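# Arrange every flower in the vase, stems downward

## Task

Place every flower inside the vase with its stem pointing down. The vase must remain upright, no stem may end up visibly bent or deformed, and the grippers must release everything and back away at the end.

## Robot and tools

Robot: two arms, left_arm and right_arm, each ending in a two-finger gripper. Calibrated bases in the scene frame: left_arm at (-0.029, +0.243, 0) m, quat_wxyz (+1.000, 0, 0, +0.010); right_arm at (-0.040, -0.296, 0) m, quat_wxyz (+1.000, 0, 0, +0.001). A camera stand sits behind the arms. Loose objects may occasionally get nudged by something else.

Frames: the scene frame has its origin at table-top height midway between the nominal bases, +x out over the table, +z up, +y toward left_arm (arm names do not match image left/right). Every hand pose, velocity, target and wrist-camera pose that a result reports for an arm is in that arm's own base frame. Fixed cameras and the table use the scene frame. The gripper's fingers point along its +z and open and close along its y; end_effector_position is the spot between the pads, about 1 cm short of the tips. Reported poses can be a few cm off, more when reaching far.

The 14-number row: one flat list covering both arms, always all 14 numbers, each in [-1, 1]: dx, dy, dz, rx, ry, rz, opening for left_arm, then the same seven for right_arm. dx..rz are offsets (not poses) measured from that arm's Hand target as it was when the action or move began, along that arm's base axes; rotation is a rotation vector about the Hand target position. Scale: 1.0 = 0.6 m or 180 degrees. A translation longer than 1.0 may be shortened along its direction. Opening is absolute: +1 fully open (0.094 m), -1 closed. Sending 0 for an arm's six pose numbers re-commands its current Hand target; its opening number is always taken as a command, so repeat the current opening to leave the fingers alone.

execute_actions(actions, cameras): actions is a list of actions; each action is up to 15 rows, one per 1/30 s step, and a short action repeats its final row until 15 steps pass. All rows in an action count from that action's starting Hand target, so repeating an offset moves further. An empty actions list returns images from all cameras plus the full state. cameras: list of names, ["all"], or []; an unknown name voids the call.

move(target, speed, blend, opening_speed, grip_force, blocking, cameras): drives each gripper in a straight line to the offset given in target (one 14-number row, or a list of up to 15 rows, every row counted from the same starting Hand targets). speed in m/s, 0.002 to 2.9, default 0.25 (turns up to twice that in rad/s), one value or one per target. blend in metres rounds corners in a list; 0 stops at each. opening_speed: rate of opening change per second on the -1..+1 scale, at least 0.2; use it to close gently. grip_force: newtons per finger pad, 10 to 50, per arm or one value; it persists; lower forces close slowly. blocking=false returns after about 0.5 s while motion continues. Moves do not avoid obstacles or the other arm, grippers lag and overshoot more at speed and near full stretch, and paths passing near an arm's own base can flip its shoulder, so route around. The whole move is capped at 10 s.

wait(seconds 0..10, cameras): lets time pass holding current commands. stop(cameras): brakes a running move. zoom_image(camera, region): enlarge [x0, y0, x1, y1] pixels (max 504x504) of the newest image from cam_high, cam_low, cam_left_wrist or cam_right_wrist. finished_scene(scene): ends the current scene, with scene its number; call nothing after it in that reply.

Results: per arm end_effector_position (m) and end_effector_quat_wxyz in its base frame, Hand target (last commanded pose after clipping; next offsets start here), Joint positions (last number = measured opening in m), joint torques, Joint velocities (may be omitted when all are near zero), grip_measured (opening on the command scale; reads slightly wide with nothing held), Tool commands, motor temperatures. A move adds a "move:" line: done, off_target, moving, held or fault, plus limits such as paced (pose clipped) or held (steps withheld). done means within 10 mm and 2 degrees; neither done nor off_target tells you about contact.

Arm behaviour: orientation commands are clipped to 40 degrees from the measured one per step. Friction and gravity leave grippers short, low or tilted; small moves may not happen or drift. Check position and tilt after each move and correct; if short, send the remaining gap as an offset. A blocked arm keeps pushing until commanded back past its gripper.

Gripping: the stronger the closure below first contact, the more force (about 1 N per 0.001 below contact, jumping to the full limit near 20 N). Flower stems are fragile: lower grip_force and close slowly with opening_speed. Release by commanding an opening well above grip_measured.

Avoid: knocking over the vase, dropping flowers or releasing them while moving, anything falling or being left off the table, fast impacts with fixed or heavy things, the grippers or wrist cameras touching each other or one gripper squeezing the other's fingers, strain on an arm's camera cable. Motors heat when holding loads, stretched out or pushing; MOTOR HOT appears at 75 °C, at 90 °C the arm folds and goes idle, at 100 °C it collapses. Joint ranges (rad): waist -2.618..3.054, shoulder 0..3.142, elbow 0..3.142 (straight 2.901), wrist pitch -1.571..1.571, wrist yaw -1.571..1.571, wrist roll -2.094..2.094.

Cameras: cam_high and cam_low 896x504 fixed pinhole in the scene frame; cam_left_wrist and cam_right_wrist 672x504 fisheye on the wrists, in their arm's base frame, possibly lagging during motion. Calibration is approximate (fixed cameras up to a few degrees and mm off).

Each tool is called after "Emit:" as name(argument=value, ...), one argument or row to a line, values as JSON.

## Session

Emit:
execute_actions(
  actions=[],
)

Scene clock: 0.00 s.
left_arm: end_effector_position=(+0.3919, +0.0353, +0.0668) grip_measured=+1.000 end_effector_quat_wxyz=(+0.506, -0.087, +0.856, +0.065) | right_arm: end_effector_position=(+0.3836, +0.0130, +0.0712) grip_measured=+1.000 end_effector_quat_wxyz=(+0.557, -0.020, +0.830, -0.018)
Joint positions: left_arm=[0.003 1.548 0.448 0.588 -0.198 -0.085 0.094] | right_arm=[0.063 1.564 0.325 0.849 0.065 -0.03 0.094]
Joint velocities: within noise
Joint torques (N m): no reading
Motor temperatures (°C): left_arm=[24 24 28 25 23 23 21] | right_arm=[22 21 29 29 22 21 24]
Heat: left arm: 28 °C; right arm: 29 °C.
Hand target: left_arm +0.3931, +0.0352, +0.0693; +0.508, -0.087, +0.855, +0.064 | right_arm +0.3870, +0.0131, +0.0784; +0.566, -0.020, +0.824, -0.017
Tool commands: left_gripper/opening=+1.0 right_gripper/opening=+1.0
camera_calibration:
cam_left_wrist: T_world_to_cam=[[0.177882, -0.983792, -0.0226192, -0.0398713], [-0.940043, -0.163085, -0.299537, 0.409491], [0.290993, 0.0745454, -0.953817, 0.0725627], [0, 0, 0, 1]] pos_world=[0.370916, 0.0221476, 0.190967]
cam_right_wrist: T_world_to_cam=[[-0.0232869, -0.999006, 0.0380031, 0.0141657], [-0.923288, 0.00691245, -0.384046, 0.397831], [0.383402, -0.044031, -0.922531, 0.0416657], [0, 0, 0, 1]] pos_world=[0.351668, 0.0132362, 0.190685]

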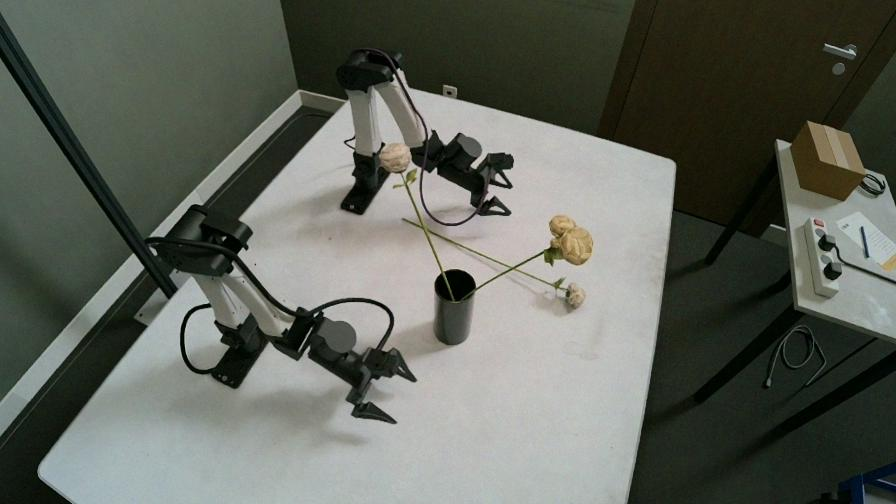

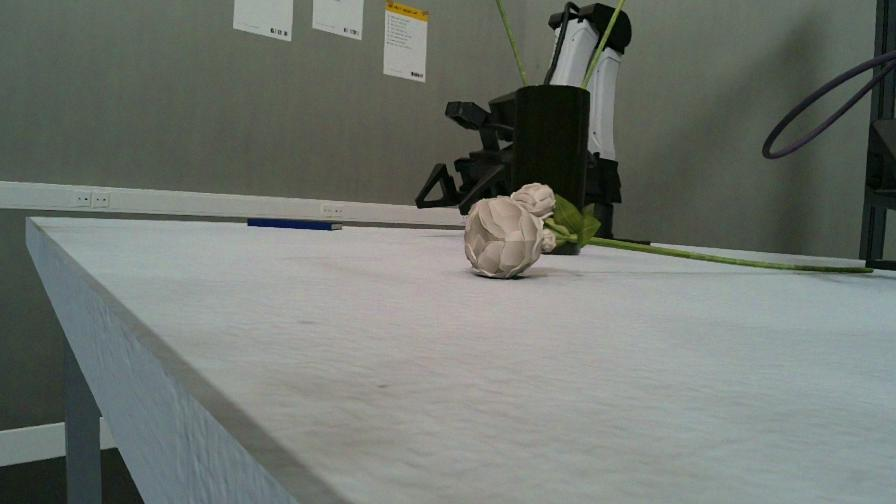

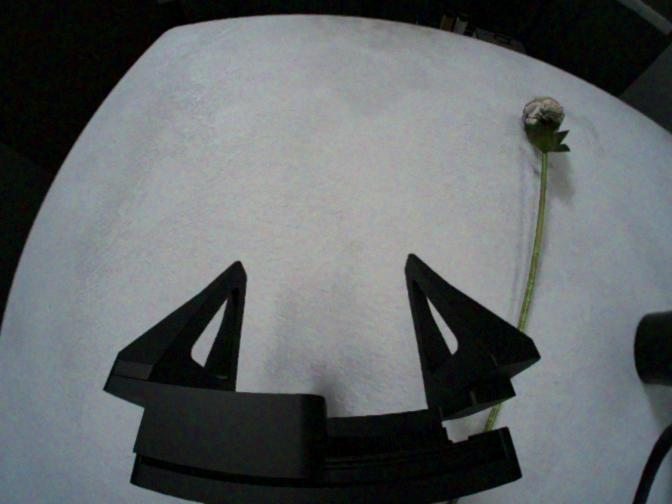

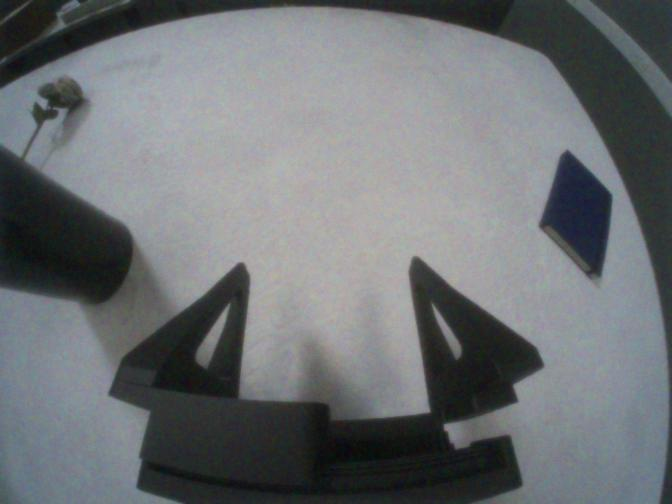

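Emit:
zoom_image(
  camera="cam_high",
  region=[385, 140, 605, 350],
)

Emit:
zoom_image(
  camera="cam_low",
  region=[420, 0, 720, 290],
)

Scaled by 2.291 from the camera's 896x504 image, which has a finer 1280x720 frame.

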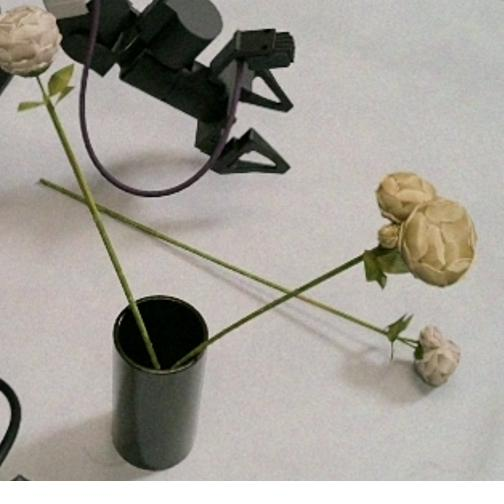

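Scaled by 1.680 from the camera's 896x504 image, which has a finer 1280x720 frame.

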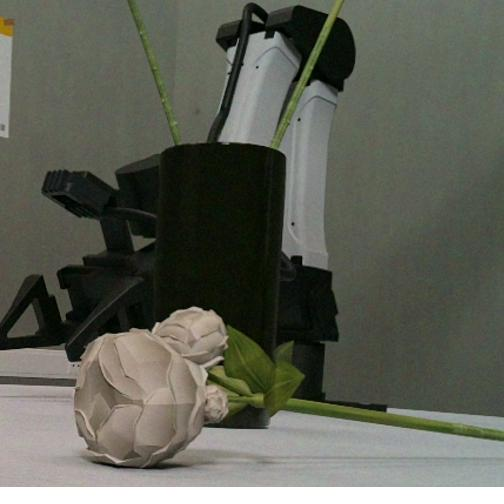

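Emit:
move(
  target=[0.0115, -0.281, 0.0, -0.0035, 0.3446, -0.1243, 1, 0, 0, 0, 0, 0, 0, 1],
  speed=0.3,
  cameras=["cam_left_wrist"],
)

Scene clock: 86.00 s.
left_arm: end_effector_position=(+0.3977, -0.1284, +0.0698) grip_measured=+1.000 end_effector_quat_wxyz=(+0.003, +0.108, +0.994, +0.007) | right_arm: end_effector_position=(+0.3836, +0.0130, +0.0712) grip_measured=+1.000 end_effector_quat_wxyz=(+0.557, -0.020, +0.830, -0.018)
Joint positions: left_arm=[-0.319 2.154 1.851 -1.264 -0.015 -0.103 0.094] | right_arm=[0.063 1.564 0.325 0.849 0.065 -0.03 0.094]
Joint torques (N m): left_arm=[-0.16 -10.11 9.16 0.24 0.12 0.18] | right_arm=[0.69 -4.98 6.11 2.1 0.06 0.08]
Motor temperatures (°C): left_arm=[24 29 34 32 23 23 21] | right_arm=[22 25 32 36 22 21 24]
Heat: left arm: 34 °C; right arm: 36 °C.
Hand target: left_arm +0.4000, -0.1333, +0.0692; +0.000, +0.115, +0.993, +0.000 | right_arm +0.3870, +0.0131, +0.0784; +0.566, -0.020, +0.824, -0.017
Off the commanded pose: left_arm 0.005 m, 1 deg | right_arm 0.008 m, 1 deg.
move: done
camera_calibration:
cam_left_wrist: T_world_to_cam=[[-0.232486, -0.972428, 0.0182619, -0.0400877], [-0.701515, 0.180662, 0.689375, 0.269456], [-0.673667, 0.147459, -0.724174, 0.463034], [0, 0, 0, 1]] pos_world=[0.491638, -0.155941, 0.150293]
Images, in order (width x height): cam_left_wrist 672x504.

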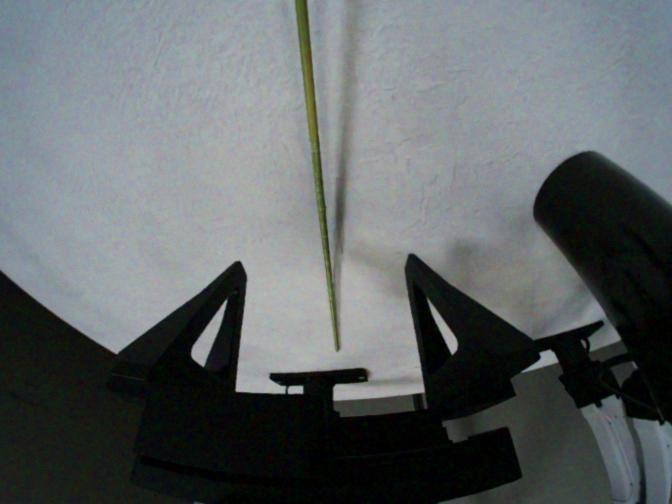

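Emit:
move(
  target=[
    [0.0, 0.0055, -0.109, 0, 0, 0, 1, 0, 0, 0, 0, 0, 0, 1],
    [0.0, 0.0055, -0.109, 0, 0, 0, -1, 0, 0, 0, 0, 0, 0, 1],
  ],
  speed=0.15,
  opening_speed=1.5,
  cameras=["cam_left_wrist"],
)

Scene clock: 100.00 s.
left_arm: end_effector_position=(+0.4037, -0.1303, +0.0133) grip_measured=-0.909 end_effector_quat_wxyz=(+0.011, +0.111, +0.994, +0.004) | right_arm: end_effector_position=(+0.3836, +0.0130, +0.0712) grip_measured=+1.000 end_effector_quat_wxyz=(+0.557, -0.020, +0.830, -0.018)
Joint positions: left_arm=[-0.317 2.202 1.699 -1.048 -0.012 -0.094 0.004] | right_arm=[0.063 1.564 0.325 0.849 0.065 -0.03 0.094]
Joint torques (N m): left_arm=[0.43 -10.67 5.16 0.46 0.09 0.17] | right_arm=[0.76 -5.08 6.04 2.08 0.07 0.06]
Heat: left arm: 36 °C; right arm: 36 °C.
Hand target: left_arm +0.4000, -0.1300, +0.0039; +0.000, +0.115, +0.993, +0.000 | right_arm +0.3870, +0.0131, +0.0784; +0.566, -0.020, +0.824, -0.017
Off the commanded pose: left_arm 0.010 m, 1 deg | right_arm 0.008 m, 1 deg.
move: done
camera_calibration:
cam_left_wrist: T_world_to_cam=[[-0.239856, -0.970547, 0.0225088, -0.0363354], [-0.710351, 0.191262, 0.677363, 0.318073], [-0.661718, 0.14648, -0.735305, 0.421493], [0, 0, 0, 1]] pos_world=[0.496137, -0.157841, 0.0952927]
Images, in order (width x height): cam_left_wrist 672x504.

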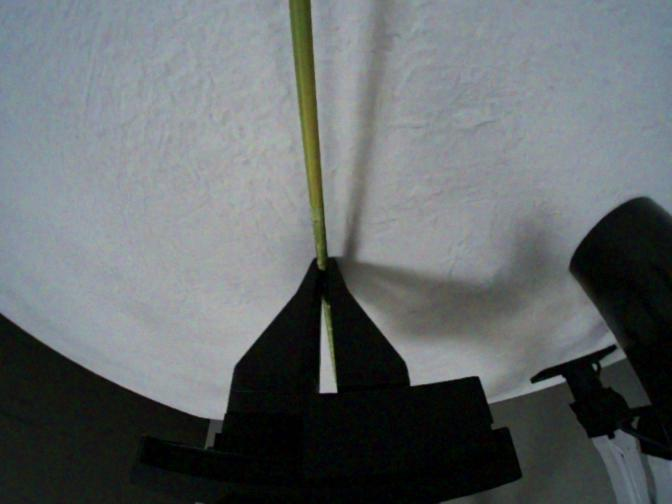

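Emit:
move(
  target=[
    [-0.0667, 0.0833, 0.8052, -0.1142, -0.4868, 0, -1, 0, 0, 0, 0, 0, 0, 1],
    [-0.05, -0.1167, 0.8052, -0.3733, -0.3655, -0.2799, -1, 0, 0, 0, 0, 0, 0, 1],
  ],
  speed=0.35,
  blend=[0.05, 0],
  cameras=["all"],
)

Scene clock: 126.37 s.
left_arm: end_effector_position=(+0.3735, -0.1970, +0.4802) grip_measured=-0.909 end_effector_quat_wxyz=(+0.550, +0.434, +0.560, -0.442) | right_arm: end_effector_position=(+0.3836, +0.0130, +0.0712) grip_measured=+1.000 end_effector_quat_wxyz=(+0.557, -0.020, +0.830, -0.018)
Joint positions: left_arm=[-0.083 1.613 1.801 -0.202 1.255 -0.005 0.004] | right_arm=[0.063 1.564 0.325 0.849 0.065 -0.03 0.094]
Joint torques (N m): left_arm=[-0.43 -6.42 9.78 1.42 0.17 0.07] | right_arm=[0.76 -5.09 6.04 2.1 0.04 0.08]
Motor temperatures (°C): left_arm=[24 34 35 29 23 23 22] | right_arm=[22 25 32 37 22 21 24]
Heat: left arm: 35 °C; right arm: 37 °C.
Hand target: left_arm +0.3701, -0.2000, +0.4869; +0.550, +0.444, +0.550, -0.445 | right_arm +0.3870, +0.0131, +0.0784; +0.566, -0.020, +0.824, -0.017
Off the commanded pose: left_arm 0.008 m, 2 deg | right_arm 0.008 m, 1 deg.
move: done
camera_calibration:
cam_left_wrist: T_world_to_cam=[[-0.980072, -0.19864, -0.000542876, 0.320742], [-0.137831, 0.682008, -0.71824, 0.546133], [0.143042, -0.703852, -0.695795, 0.267675], [0, 0, 0, 1]] pos_world=[0.351335, -0.120351, 0.578676]
cam_right_wrist: T_world_to_cam=[[-0.0232869, -0.999006, 0.0380031, 0.0141657], [-0.923288, 0.00691245, -0.384046, 0.397831], [0.383402, -0.044031, -0.922531, 0.0416657], [0, 0, 0, 1]] pos_world=[0.351668, 0.0132362, 0.190685]

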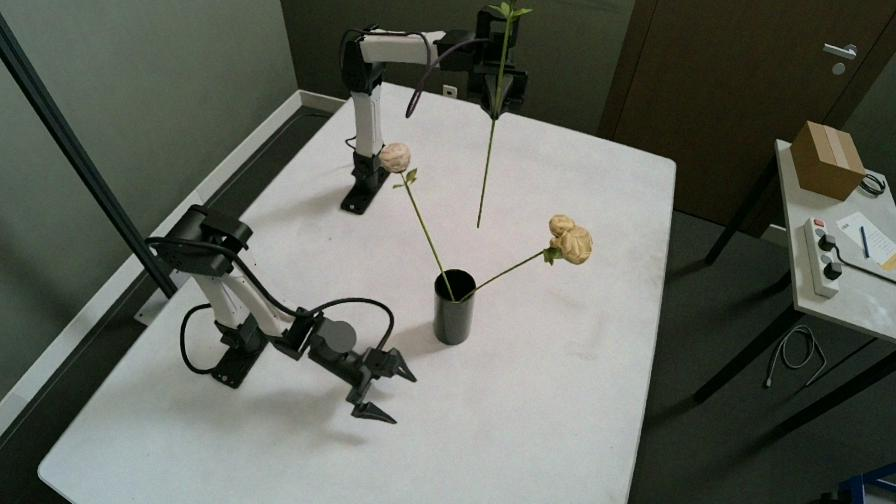

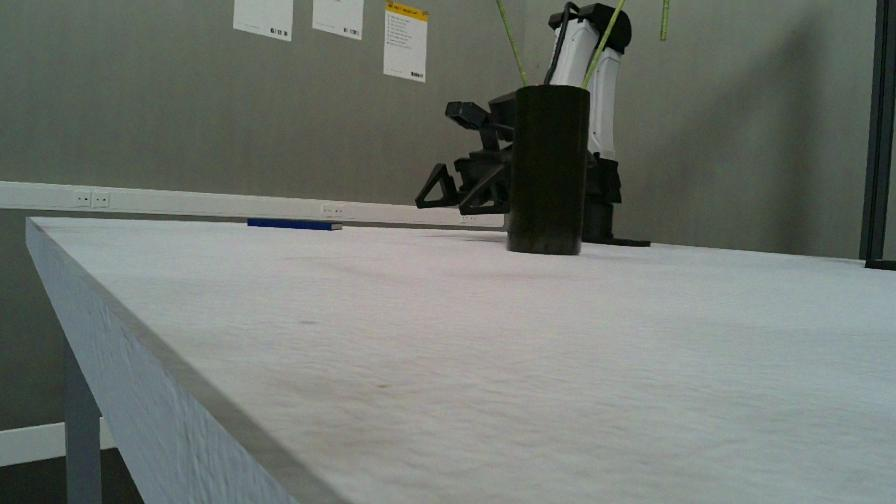

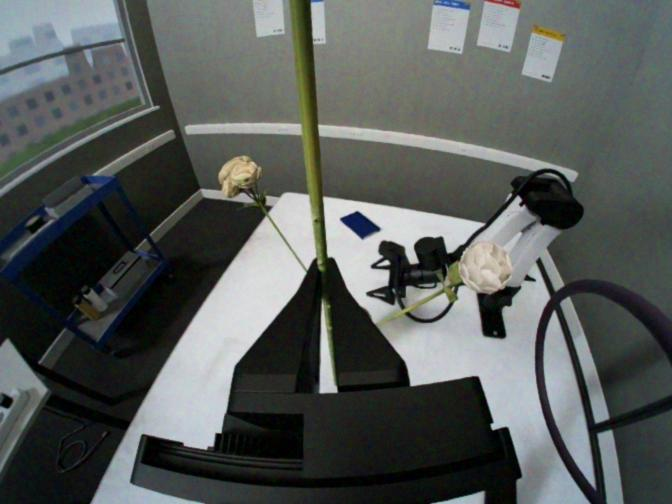

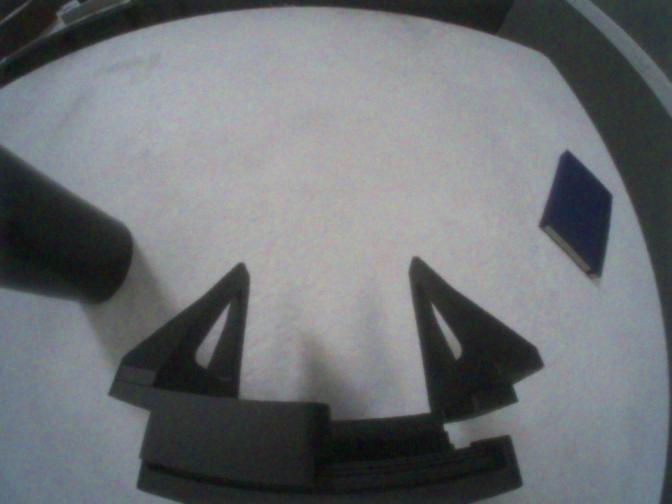

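Emit:
move(
  target=[0.01, -0.1967, -0.003, 0, 0, 0, -1, 0, 0, 0, 0, 0, 0, 1],
  speed=0.2,
  cameras=["cam_high", "cam_low", "cam_left_wrist"],
)

Emit:
zoom_image(
  camera="cam_high",
  region=[385, 190, 545, 350],
)

Emit:
zoom_image(
  camera="cam_low",
  region=[460, 0, 660, 120],
)

Scene clock: 150.07 s.
left_arm: end_effector_position=(+0.3729, -0.3173, +0.4808) grip_measured=-0.909 end_effector_quat_wxyz=(+0.545, +0.446, +0.550, -0.449) | right_arm: end_effector_position=(+0.3836, +0.0130, +0.0712) grip_measured=+1.000 end_effector_quat_wxyz=(+0.557, -0.020, +0.830, -0.018)
Joint positions: left_arm=[-0.409 1.75 1.954 -0.208 0.961 -0.005 0.004] | right_arm=[0.063 1.564 0.325 0.849 0.065 -0.03 0.094]
Joint torques (N m): left_arm=[0.08 -7.57 10 1.53 -0.1 0.09] | right_arm=[0.5 -5.15 6.08 2.08 0.02 0.06]
Heat: left arm: 37 °C; right arm: 38 °C.
Hand target: left_arm +0.3761, -0.3181, +0.4850; +0.550, +0.444, +0.550, -0.445 | right_arm +0.3870, +0.0131, +0.0784; +0.566, -0.020, +0.824, -0.017
Off the commanded pose: left_arm 0.005 m, 1 deg | right_arm 0.008 m, 1 deg.
move: done
camera_calibration:
cam_left_wrist: T_world_to_cam=[[-0.985998, -0.166443, -0.0102192, 0.313371], [-0.108396, 0.686288, -0.719207, 0.61942], [0.12672, -0.708029, -0.69472, 0.18768], [0, 0, 0, 1]] pos_world=[0.352343, -0.240059, 0.579079]
Images, in order (width x height): cam_high 896x504, cam_low 896x504, cam_left_wrist 672x504.

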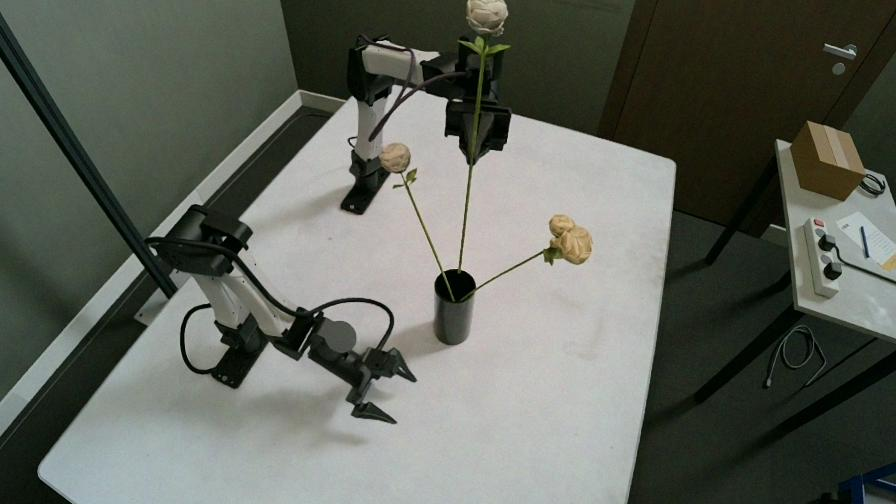

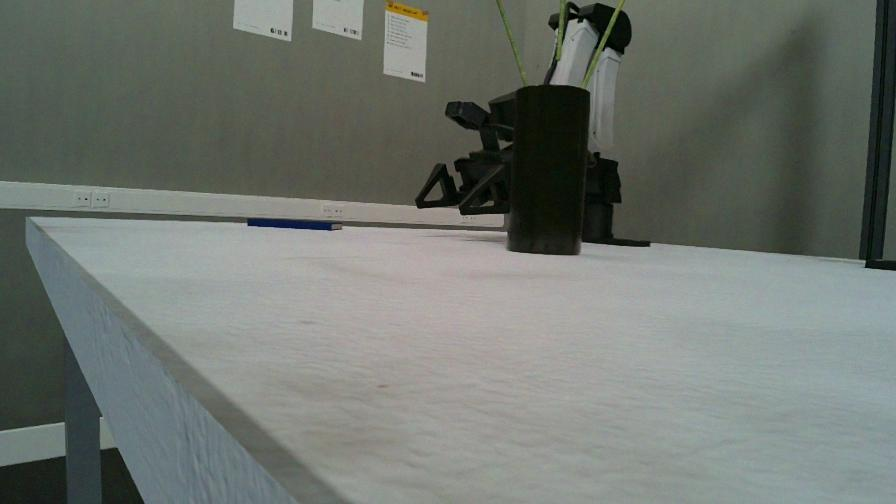

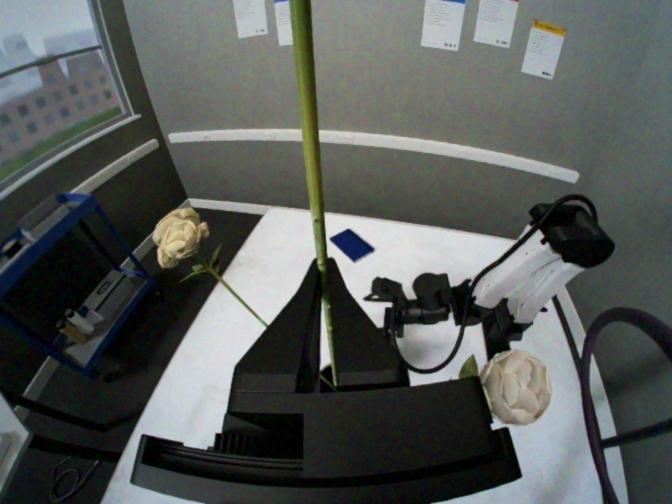

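Scaled by 3.150 from the camera's 896x504 image, which has a finer 1280x720 frame.

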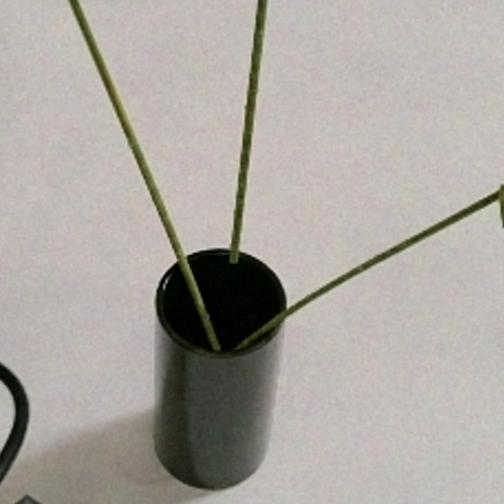

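Scaled by 2.520 from the camera's 896x504 image, which has a finer 1280x720 frame.

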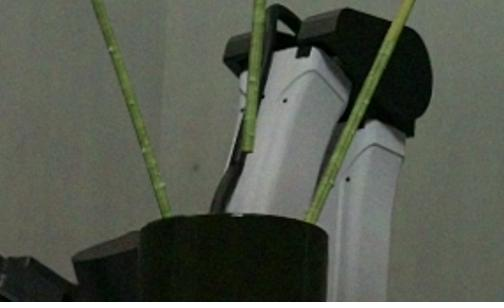

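Emit:
move(
  target=[
    [-0.002, 0.008, -0.31, 0, 0, 0, -1, 0, 0, 0, 0, 0, 0, 1],
    [-0.002, 0.008, -0.364, 0, 0, 0, -1, 0, 0, 0, 0, 0, 0, 1],
  ],
  speed=[0.16, 0.06],
  blend=[0.01, 0],
  cameras=["cam_high", "cam_low", "cam_left_wrist"],
)

Scene clock: 170.33 s.
left_arm: end_effector_position=(+0.3711, -0.3154, +0.2845) grip_measured=-0.909 end_effector_quat_wxyz=(+0.565, +0.453, +0.531, -0.441) | right_arm: end_effector_position=(+0.3836, +0.0130, +0.0712) grip_measured=+1.000 end_effector_quat_wxyz=(+0.557, -0.020, +0.830, -0.018)
Joint positions: left_arm=[-0.407 1.722 1.083 0.684 0.961 0.006 0.004] | right_arm=[0.063 1.564 0.325 0.849 0.065 -0.03 0.094]
Joint torques (N m): left_arm=[0.91 -6.97 5.61 1.53 -0.03 -0.03] | right_arm=[0.58 -5.05 6.02 2.08 0.05 0.07]
Heat: left arm: 38 °C; right arm: 38 °C.
Hand target: left_arm +0.3749, -0.3133, +0.2668; +0.550, +0.445, +0.550, -0.445 | right_arm +0.3870, +0.0131, +0.0784; +0.566, -0.020, +0.824, -0.017
Off the commanded pose: left_arm 0.018 m, 3 deg | right_arm 0.008 m, 1 deg.
move: off_target (left_arm)
camera_calibration:
cam_left_wrist: T_world_to_cam=[[-0.983498, -0.169826, -0.0623771, 0.322791], [-0.0695463, 0.673168, -0.736212, 0.462916], [0.167018, -0.719725, -0.673871, 0.028268], [0, 0, 0, 1]] pos_world=[0.344937, -0.236457, 0.379988]
Images, in order (width x height): cam_high 896x504, cam_low 896x504, cam_left_wrist 672x504.

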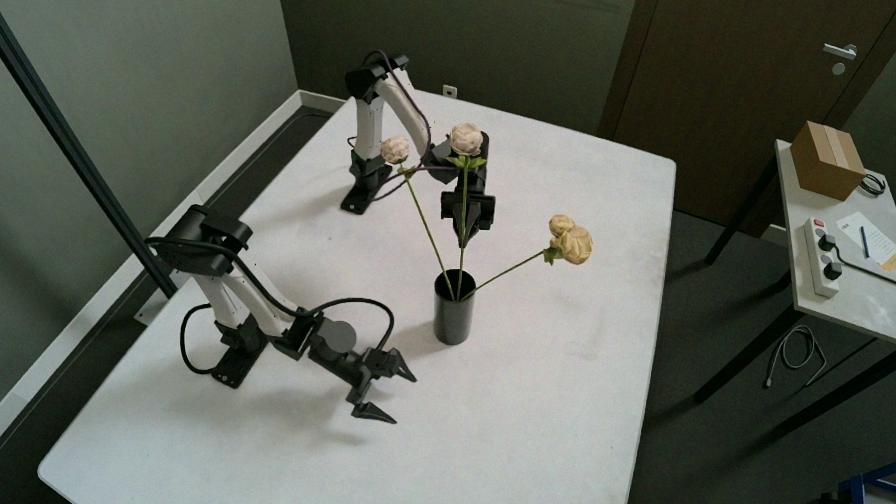

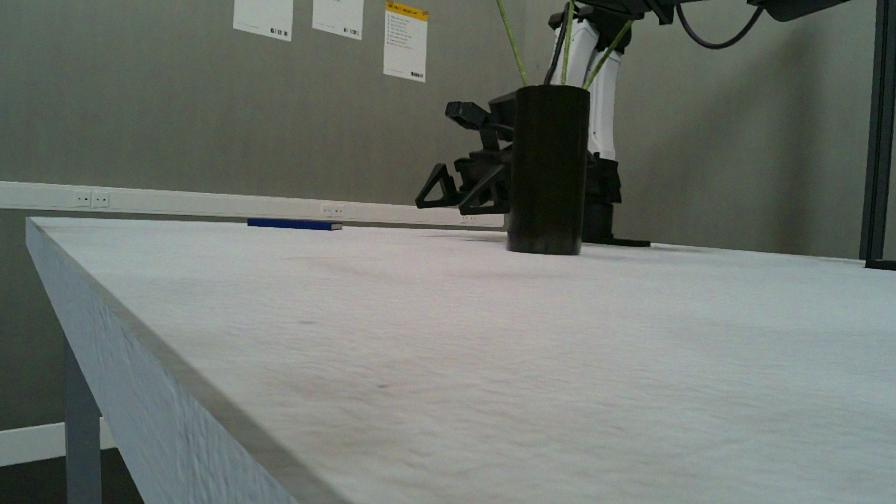

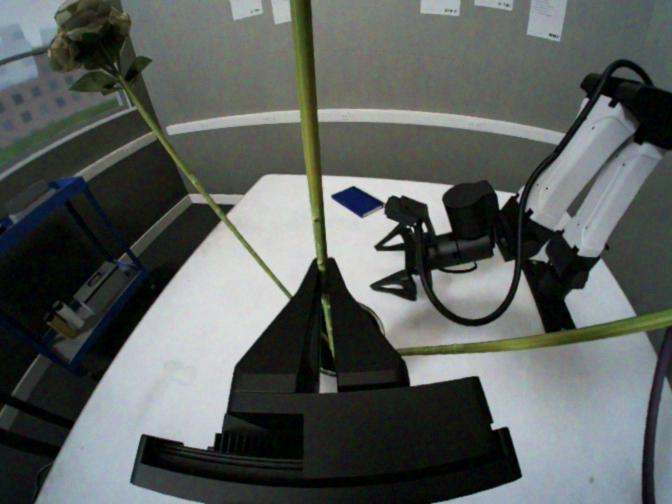

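Emit:
move(
  target=[
    [0, 0, 0.022, 0, 0, 0, -1, 0, 0, 0, 0, 0, 0, 1],
    [0, 0, 0.022, 0, 0, 0, -0.15, 0, 0, 0, 0, 0, 0, 1],
    [-0.059, 0.277, 0.022, 0, 0, 0, -0.15, 0, 0, 0, 0, 0, 0, 1],
  ],
  speed=[0.1, 0.1, 0.18],
  opening_speed=1.0,
  cameras=["all"],
)

Scene clock: 178.37 s.
left_arm: end_effector_position=(+0.3476, -0.1476, +0.2791) grip_measured=-0.152 end_effector_quat_wxyz=(+0.554, +0.442, +0.552, -0.439) | right_arm: end_effector_position=(+0.3836, +0.0130, +0.0712) grip_measured=+1.000 end_effector_quat_wxyz=(+0.557, -0.020, +0.830, -0.018)
Joint positions: left_arm=[0.071 1.507 0.867 0.642 1.417 0.003 0.04] | right_arm=[0.063 1.564 0.325 0.849 0.065 -0.03 0.094]
Joint torques (N m): left_arm=[0.62 -8.34 5.67 1.28 0.17 -0.02] | right_arm=[0.66 -5.16 5.89 2.08 0.06 0.06]
Heat: left arm: 37 °C; right arm: 38 °C.
Hand target: left_arm +0.3396, -0.1470, +0.2800; +0.550, +0.444, +0.550, -0.445 | right_arm +0.3870, +0.0131, +0.0784; +0.566, -0.020, +0.824, -0.017
Off the commanded pose: left_arm 0.008 m, 1 deg | right_arm 0.008 m, 1 deg.
move: done; target 2's new opening was sent with left_arm's hand 0.006 m and 3 deg from that target
camera_calibration:
cam_left_wrist: T_world_to_cam=[[-0.981251, -0.191181, -0.0244107, 0.313322], [-0.115244, 0.683528, -0.720769, 0.357455], [0.154483, -0.704442, -0.692745, 0.161229], [0, 0, 0, 1]] pos_world=[0.323735, -0.0708529, 0.376982]
cam_right_wrist: T_world_to_cam=[[-0.0232869, -0.999006, 0.0380031, 0.0141657], [-0.923288, 0.00691245, -0.384046, 0.397831], [0.383402, -0.044031, -0.922531, 0.0416657], [0, 0, 0, 1]] pos_world=[0.351668, 0.0132362, 0.190685]

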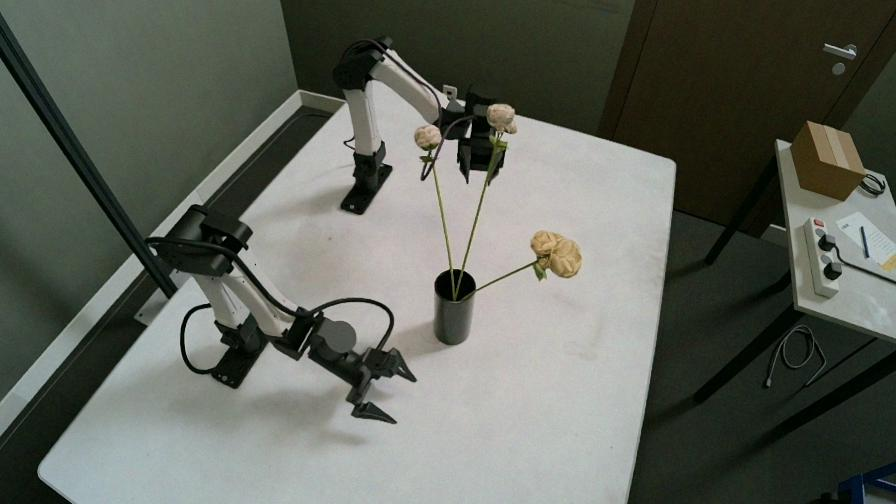

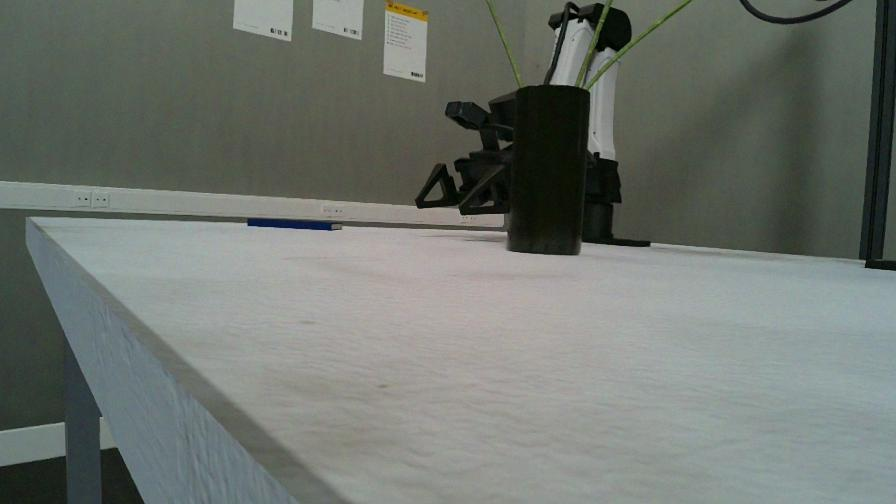

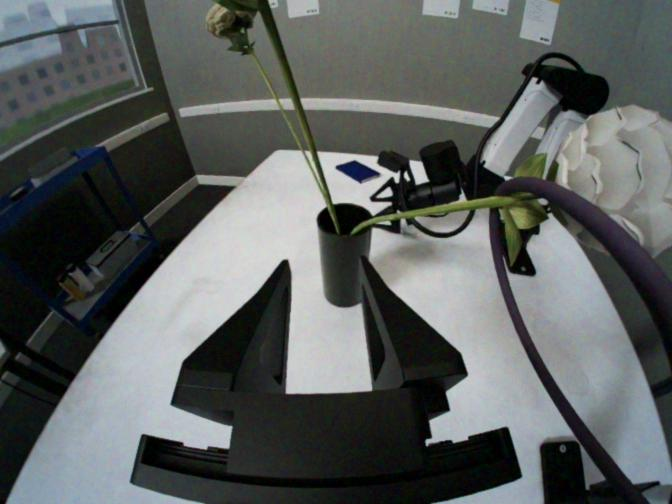

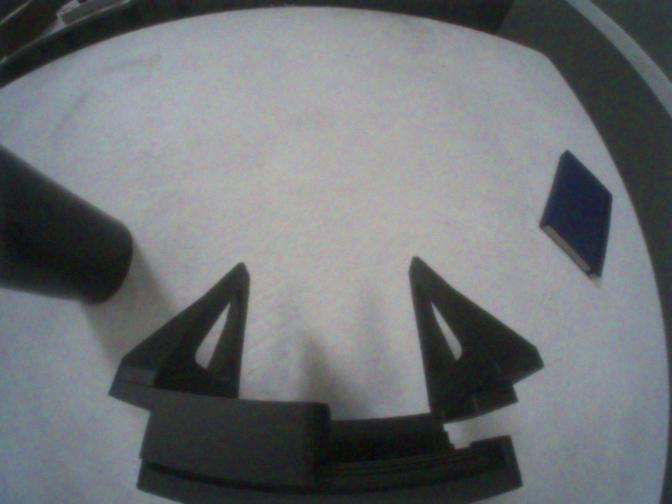

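Emit:
zoom_image(
  camera="cam_high",
  region=[330, 30, 590, 310],
)

Emit:
zoom_image(
  camera="cam_left_wrist",
  region=[300, 80, 672, 360],
)

Scaled by 1.800 from the camera's 896x504 image, which has a finer 1280x720 frame.

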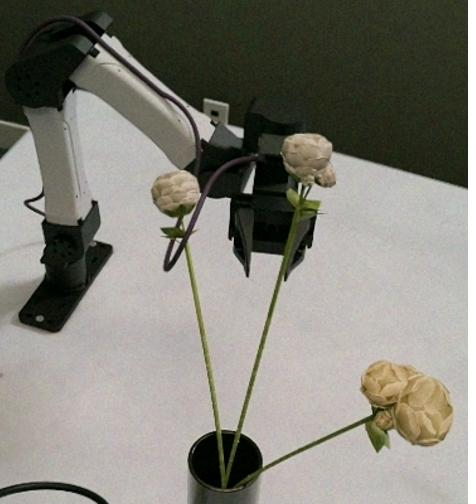

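Scaled by 1.355 from the camera's 672x504 image, which has a finer 960x720 frame.

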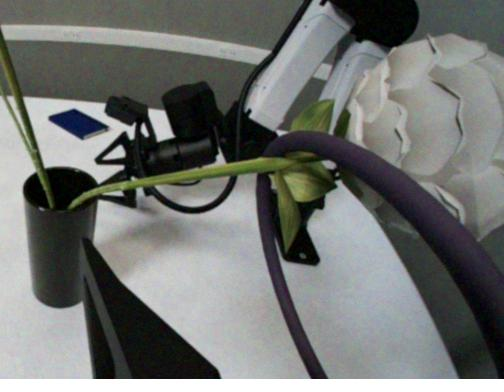

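Emit:
zoom_image(
  camera="cam_left_wrist",
  region=[460, 130, 620, 290],
)

Emit:
zoom_image(
  camera="cam_high",
  region=[395, 95, 485, 195],
)

Scaled by 3.150 from the camera's 672x504 image, which has a finer 960x720 frame.

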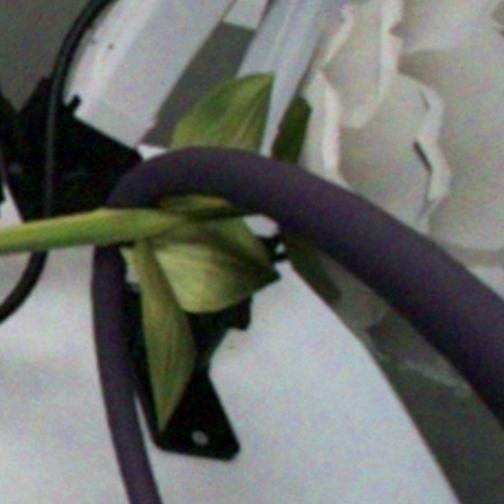

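Scaled by 5.040 from the camera's 896x504 image, which has a finer 1280x720 frame.

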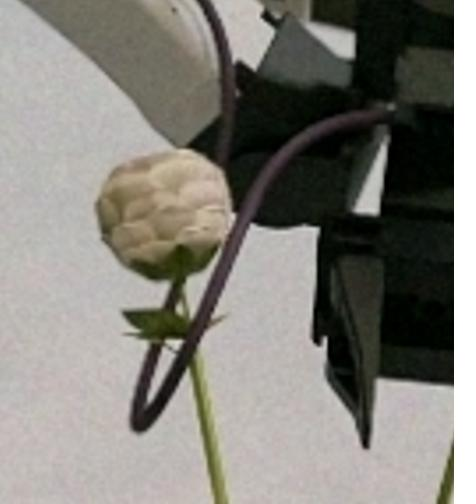

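Emit:
move(
  target=[-0.003, -0.255, 0.01, 0, 0, 0, -0.85, 0, 0, 0, 0, 0, 0, 1],
  speed=0.12,
  cameras=["cam_high", "cam_low", "cam_left_wrist"],
)

Emit:
zoom_image(
  camera="cam_high",
  region=[350, 60, 530, 240],
)

Scene clock: 262.53 s.
left_arm: end_effector_position=(+0.3321, -0.2971, +0.2822) grip_measured=-0.848 end_effector_quat_wxyz=(+0.549, +0.447, +0.548, -0.446) | right_arm: end_effector_position=(+0.3836, +0.0130, +0.0712) grip_measured=+1.000 end_effector_quat_wxyz=(+0.557, -0.020, +0.830, -0.018)
Joint positions: left_arm=[-0.403 1.553 0.926 0.628 0.964 0.002 0.007] | right_arm=[0.063 1.564 0.325 0.849 0.065 -0.03 0.094]
Joint torques (N m): left_arm=[-0.17 -5.85 10.21 1.49 -0.11 0.01] | right_arm=[0.55 -5.05 6.06 2.09 0.03 0.08]
Heat: left arm: 36 °C; right arm: 40 °C.
Hand target: left_arm +0.3377, -0.3000, +0.2859; +0.550, +0.444, +0.550, -0.445 | right_arm +0.3870, +0.0131, +0.0784; +0.566, -0.020, +0.824, -0.017
Off the commanded pose: left_arm 0.007 m, 0 deg | right_arm 0.008 m, 1 deg.
move: done
camera_calibration:
cam_left_wrist: T_world_to_cam=[[-0.985317, -0.169451, -0.0209215, 0.276384], [-0.102598, 0.685573, -0.720738, 0.45657], [0.136473, -0.708009, -0.692891, 0.0654232], [0, 0, 0, 1]] pos_world=[0.310241, -0.219858, 0.380181]
Images, in order (width x height): cam_high 896x504, cam_low 896x504, cam_left_wrist 672x504.

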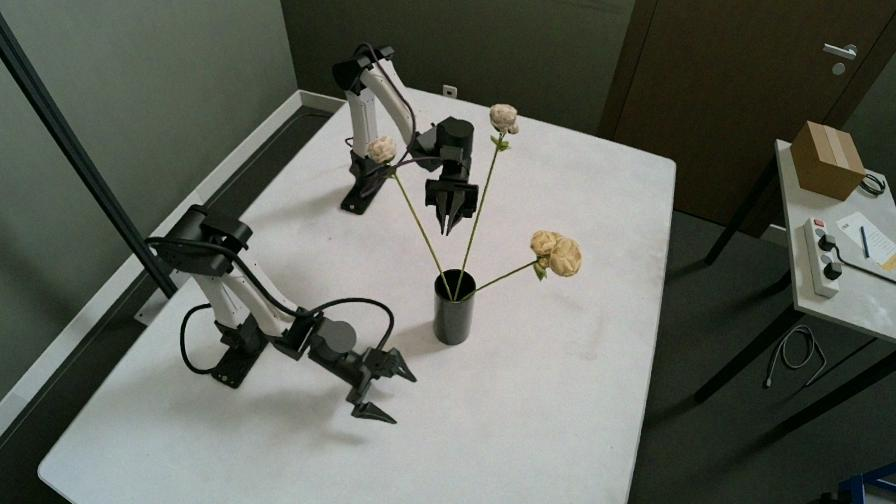

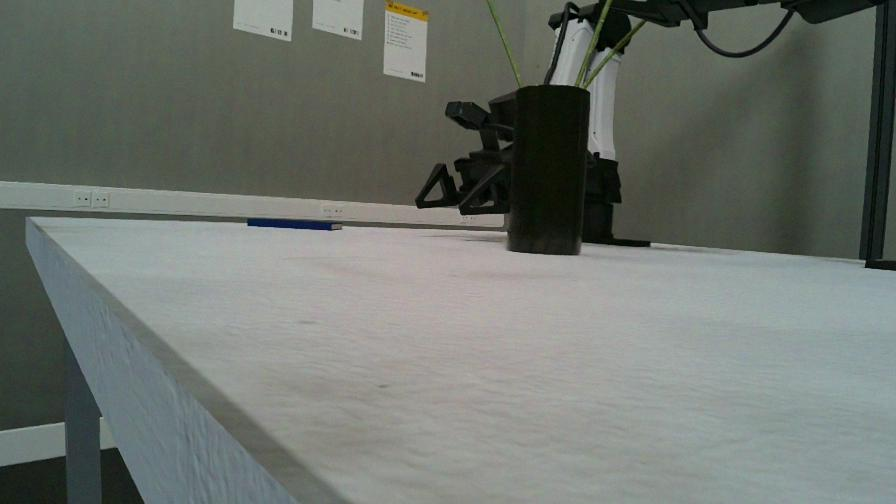

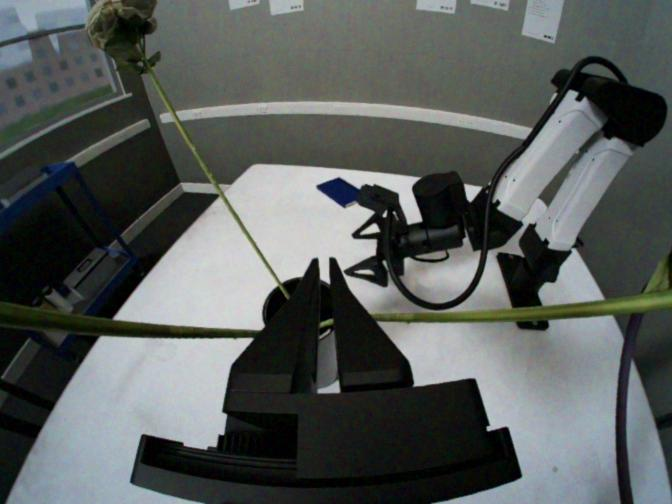

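Scaled by 2.800 from the camera's 896x504 image, which has a finer 1280x720 frame.

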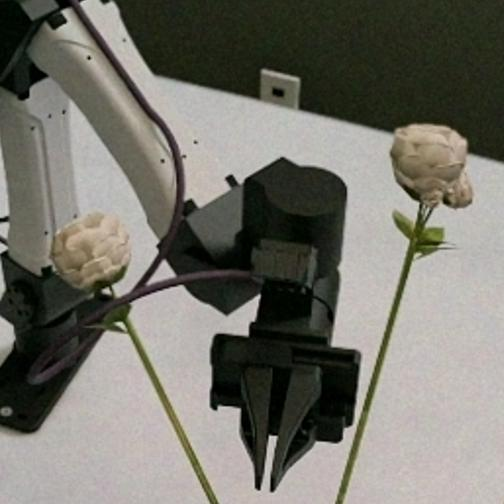

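Emit:
zoom_image(
  camera="cam_high",
  region=[352, 125, 442, 205],
)

Emit:
zoom_image(
  camera="cam_left_wrist",
  region=[512, 220, 672, 420],
)

Scaled by 5.600 from the camera's 896x504 image, which has a finer 1280x720 frame.

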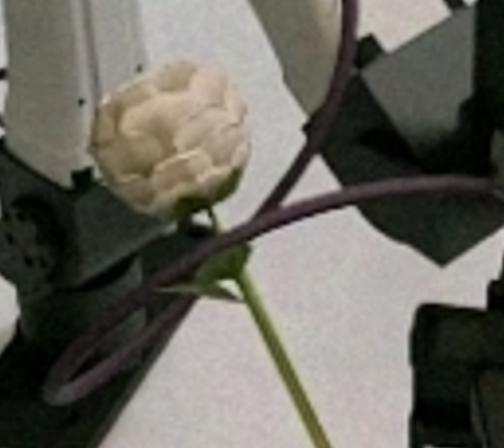

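Scaled by 2.520 from the camera's 672x504 image, which has a finer 960x720 frame.

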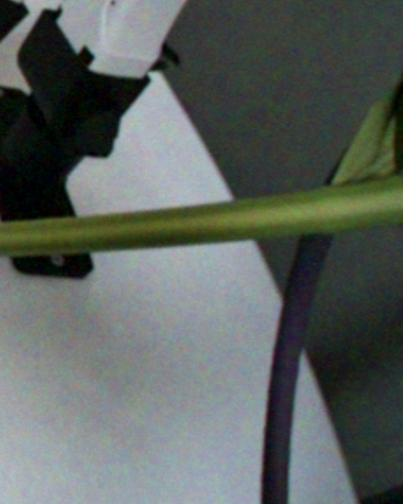

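Emit:
move(
  target=[
    [-0.01, -0.033, 0.0, 0, 0, 0.0444, -0.85, 0, 0, 0, 0, 0, 0, 1],
    [-0.01, -0.033, 0.1, 0, 0, 0.0444, -0.85, 0, 0, 0, 0, 0, 0, 1],
  ],
  speed=0.1,
  blend=[0.01, 0],
  cameras=["cam_high", "cam_low", "cam_left_wrist"],
)

Emit:
zoom_image(
  camera="cam_high",
  region=[350, 80, 530, 240],
)

Scene clock: 326.13 s.
left_arm: end_effector_position=(+0.3343, -0.3196, +0.3277) grip_measured=-0.848 end_effector_quat_wxyz=(+0.567, +0.406, +0.590, -0.407) | right_arm: end_effector_position=(+0.3836, +0.0130, +0.0712) grip_measured=+1.000 end_effector_quat_wxyz=(+0.557, -0.020, +0.830, -0.018)
Joint positions: left_arm=[-0.515 1.471 1.065 0.373 0.709 0.002 0.007] | right_arm=[0.063 1.564 0.325 0.849 0.065 -0.03 0.094]
Joint torques (N m): left_arm=[-0.44 -8.39 10.69 1.62 -0.08 0.01] | right_arm=[0.68 -5.05 6.15 2.12 0.04 0.07]
Motor temperatures (°C): left_arm=[24 33 42 32 23 23 21] | right_arm=[22 26 33 41 22 21 24]
Heat: left arm: 42 °C; right arm: 41 °C.
Hand target: left_arm +0.3316, -0.3199, +0.3459; +0.579, +0.405, +0.579, -0.406 | right_arm +0.3870, +0.0131, +0.0784; +0.566, -0.020, +0.824, -0.017
Off the commanded pose: left_arm 0.018 m, 2 deg | right_arm 0.008 m, 1 deg.
move: off_target (left_arm)
camera_calibration:
cam_left_wrist: T_world_to_cam=[[-0.951485, -0.307691, 0.00154391, 0.212788], [-0.219638, 0.675666, -0.703729, 0.535368], [0.215488, -0.669927, -0.710467, 0.0721414], [0, 0, 0, 1]] pos_world=[0.304506, -0.247928, 0.42768]
Images, in order (width x height): cam_high 896x504, cam_low 896x504, cam_left_wrist 672x504.

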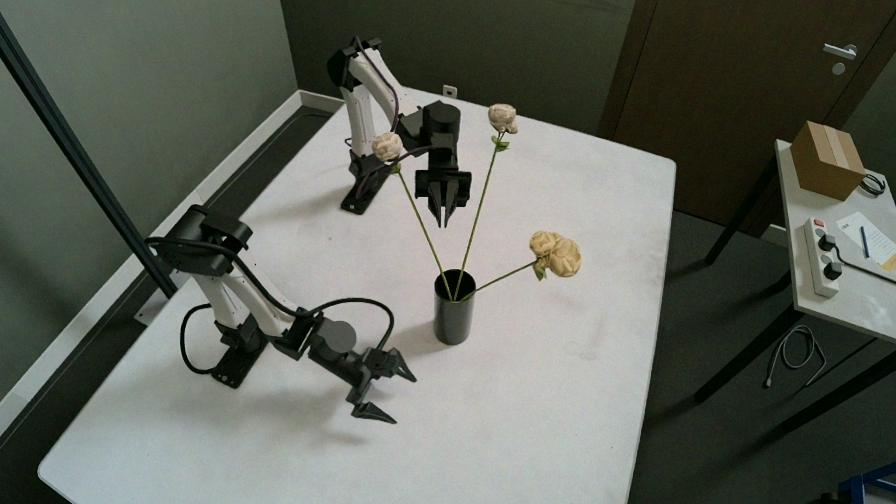

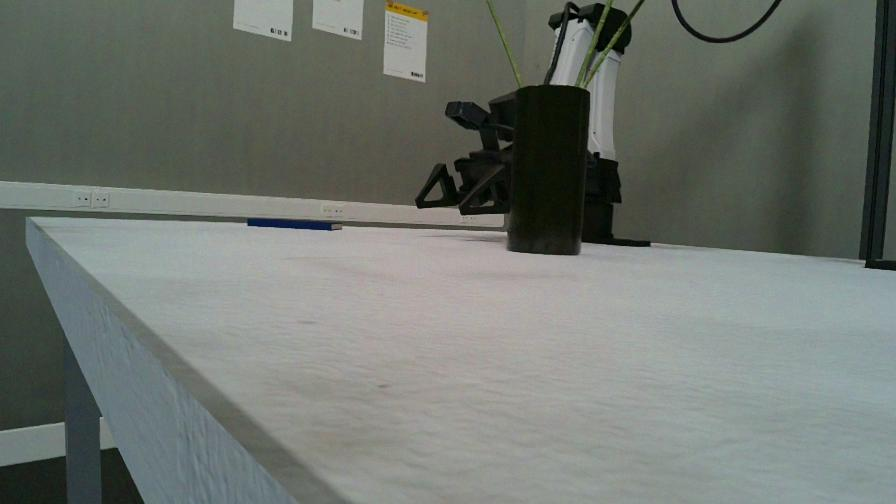

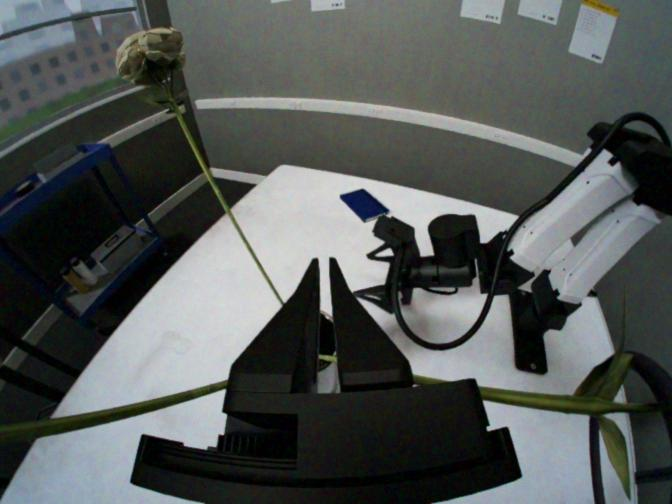

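Scaled by 2.800 from the camera's 896x504 image, which has a finer 1280x720 frame.

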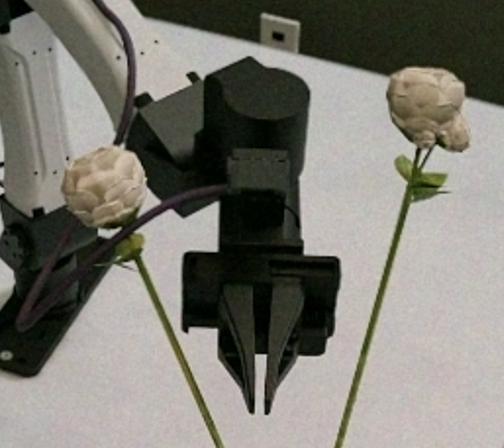

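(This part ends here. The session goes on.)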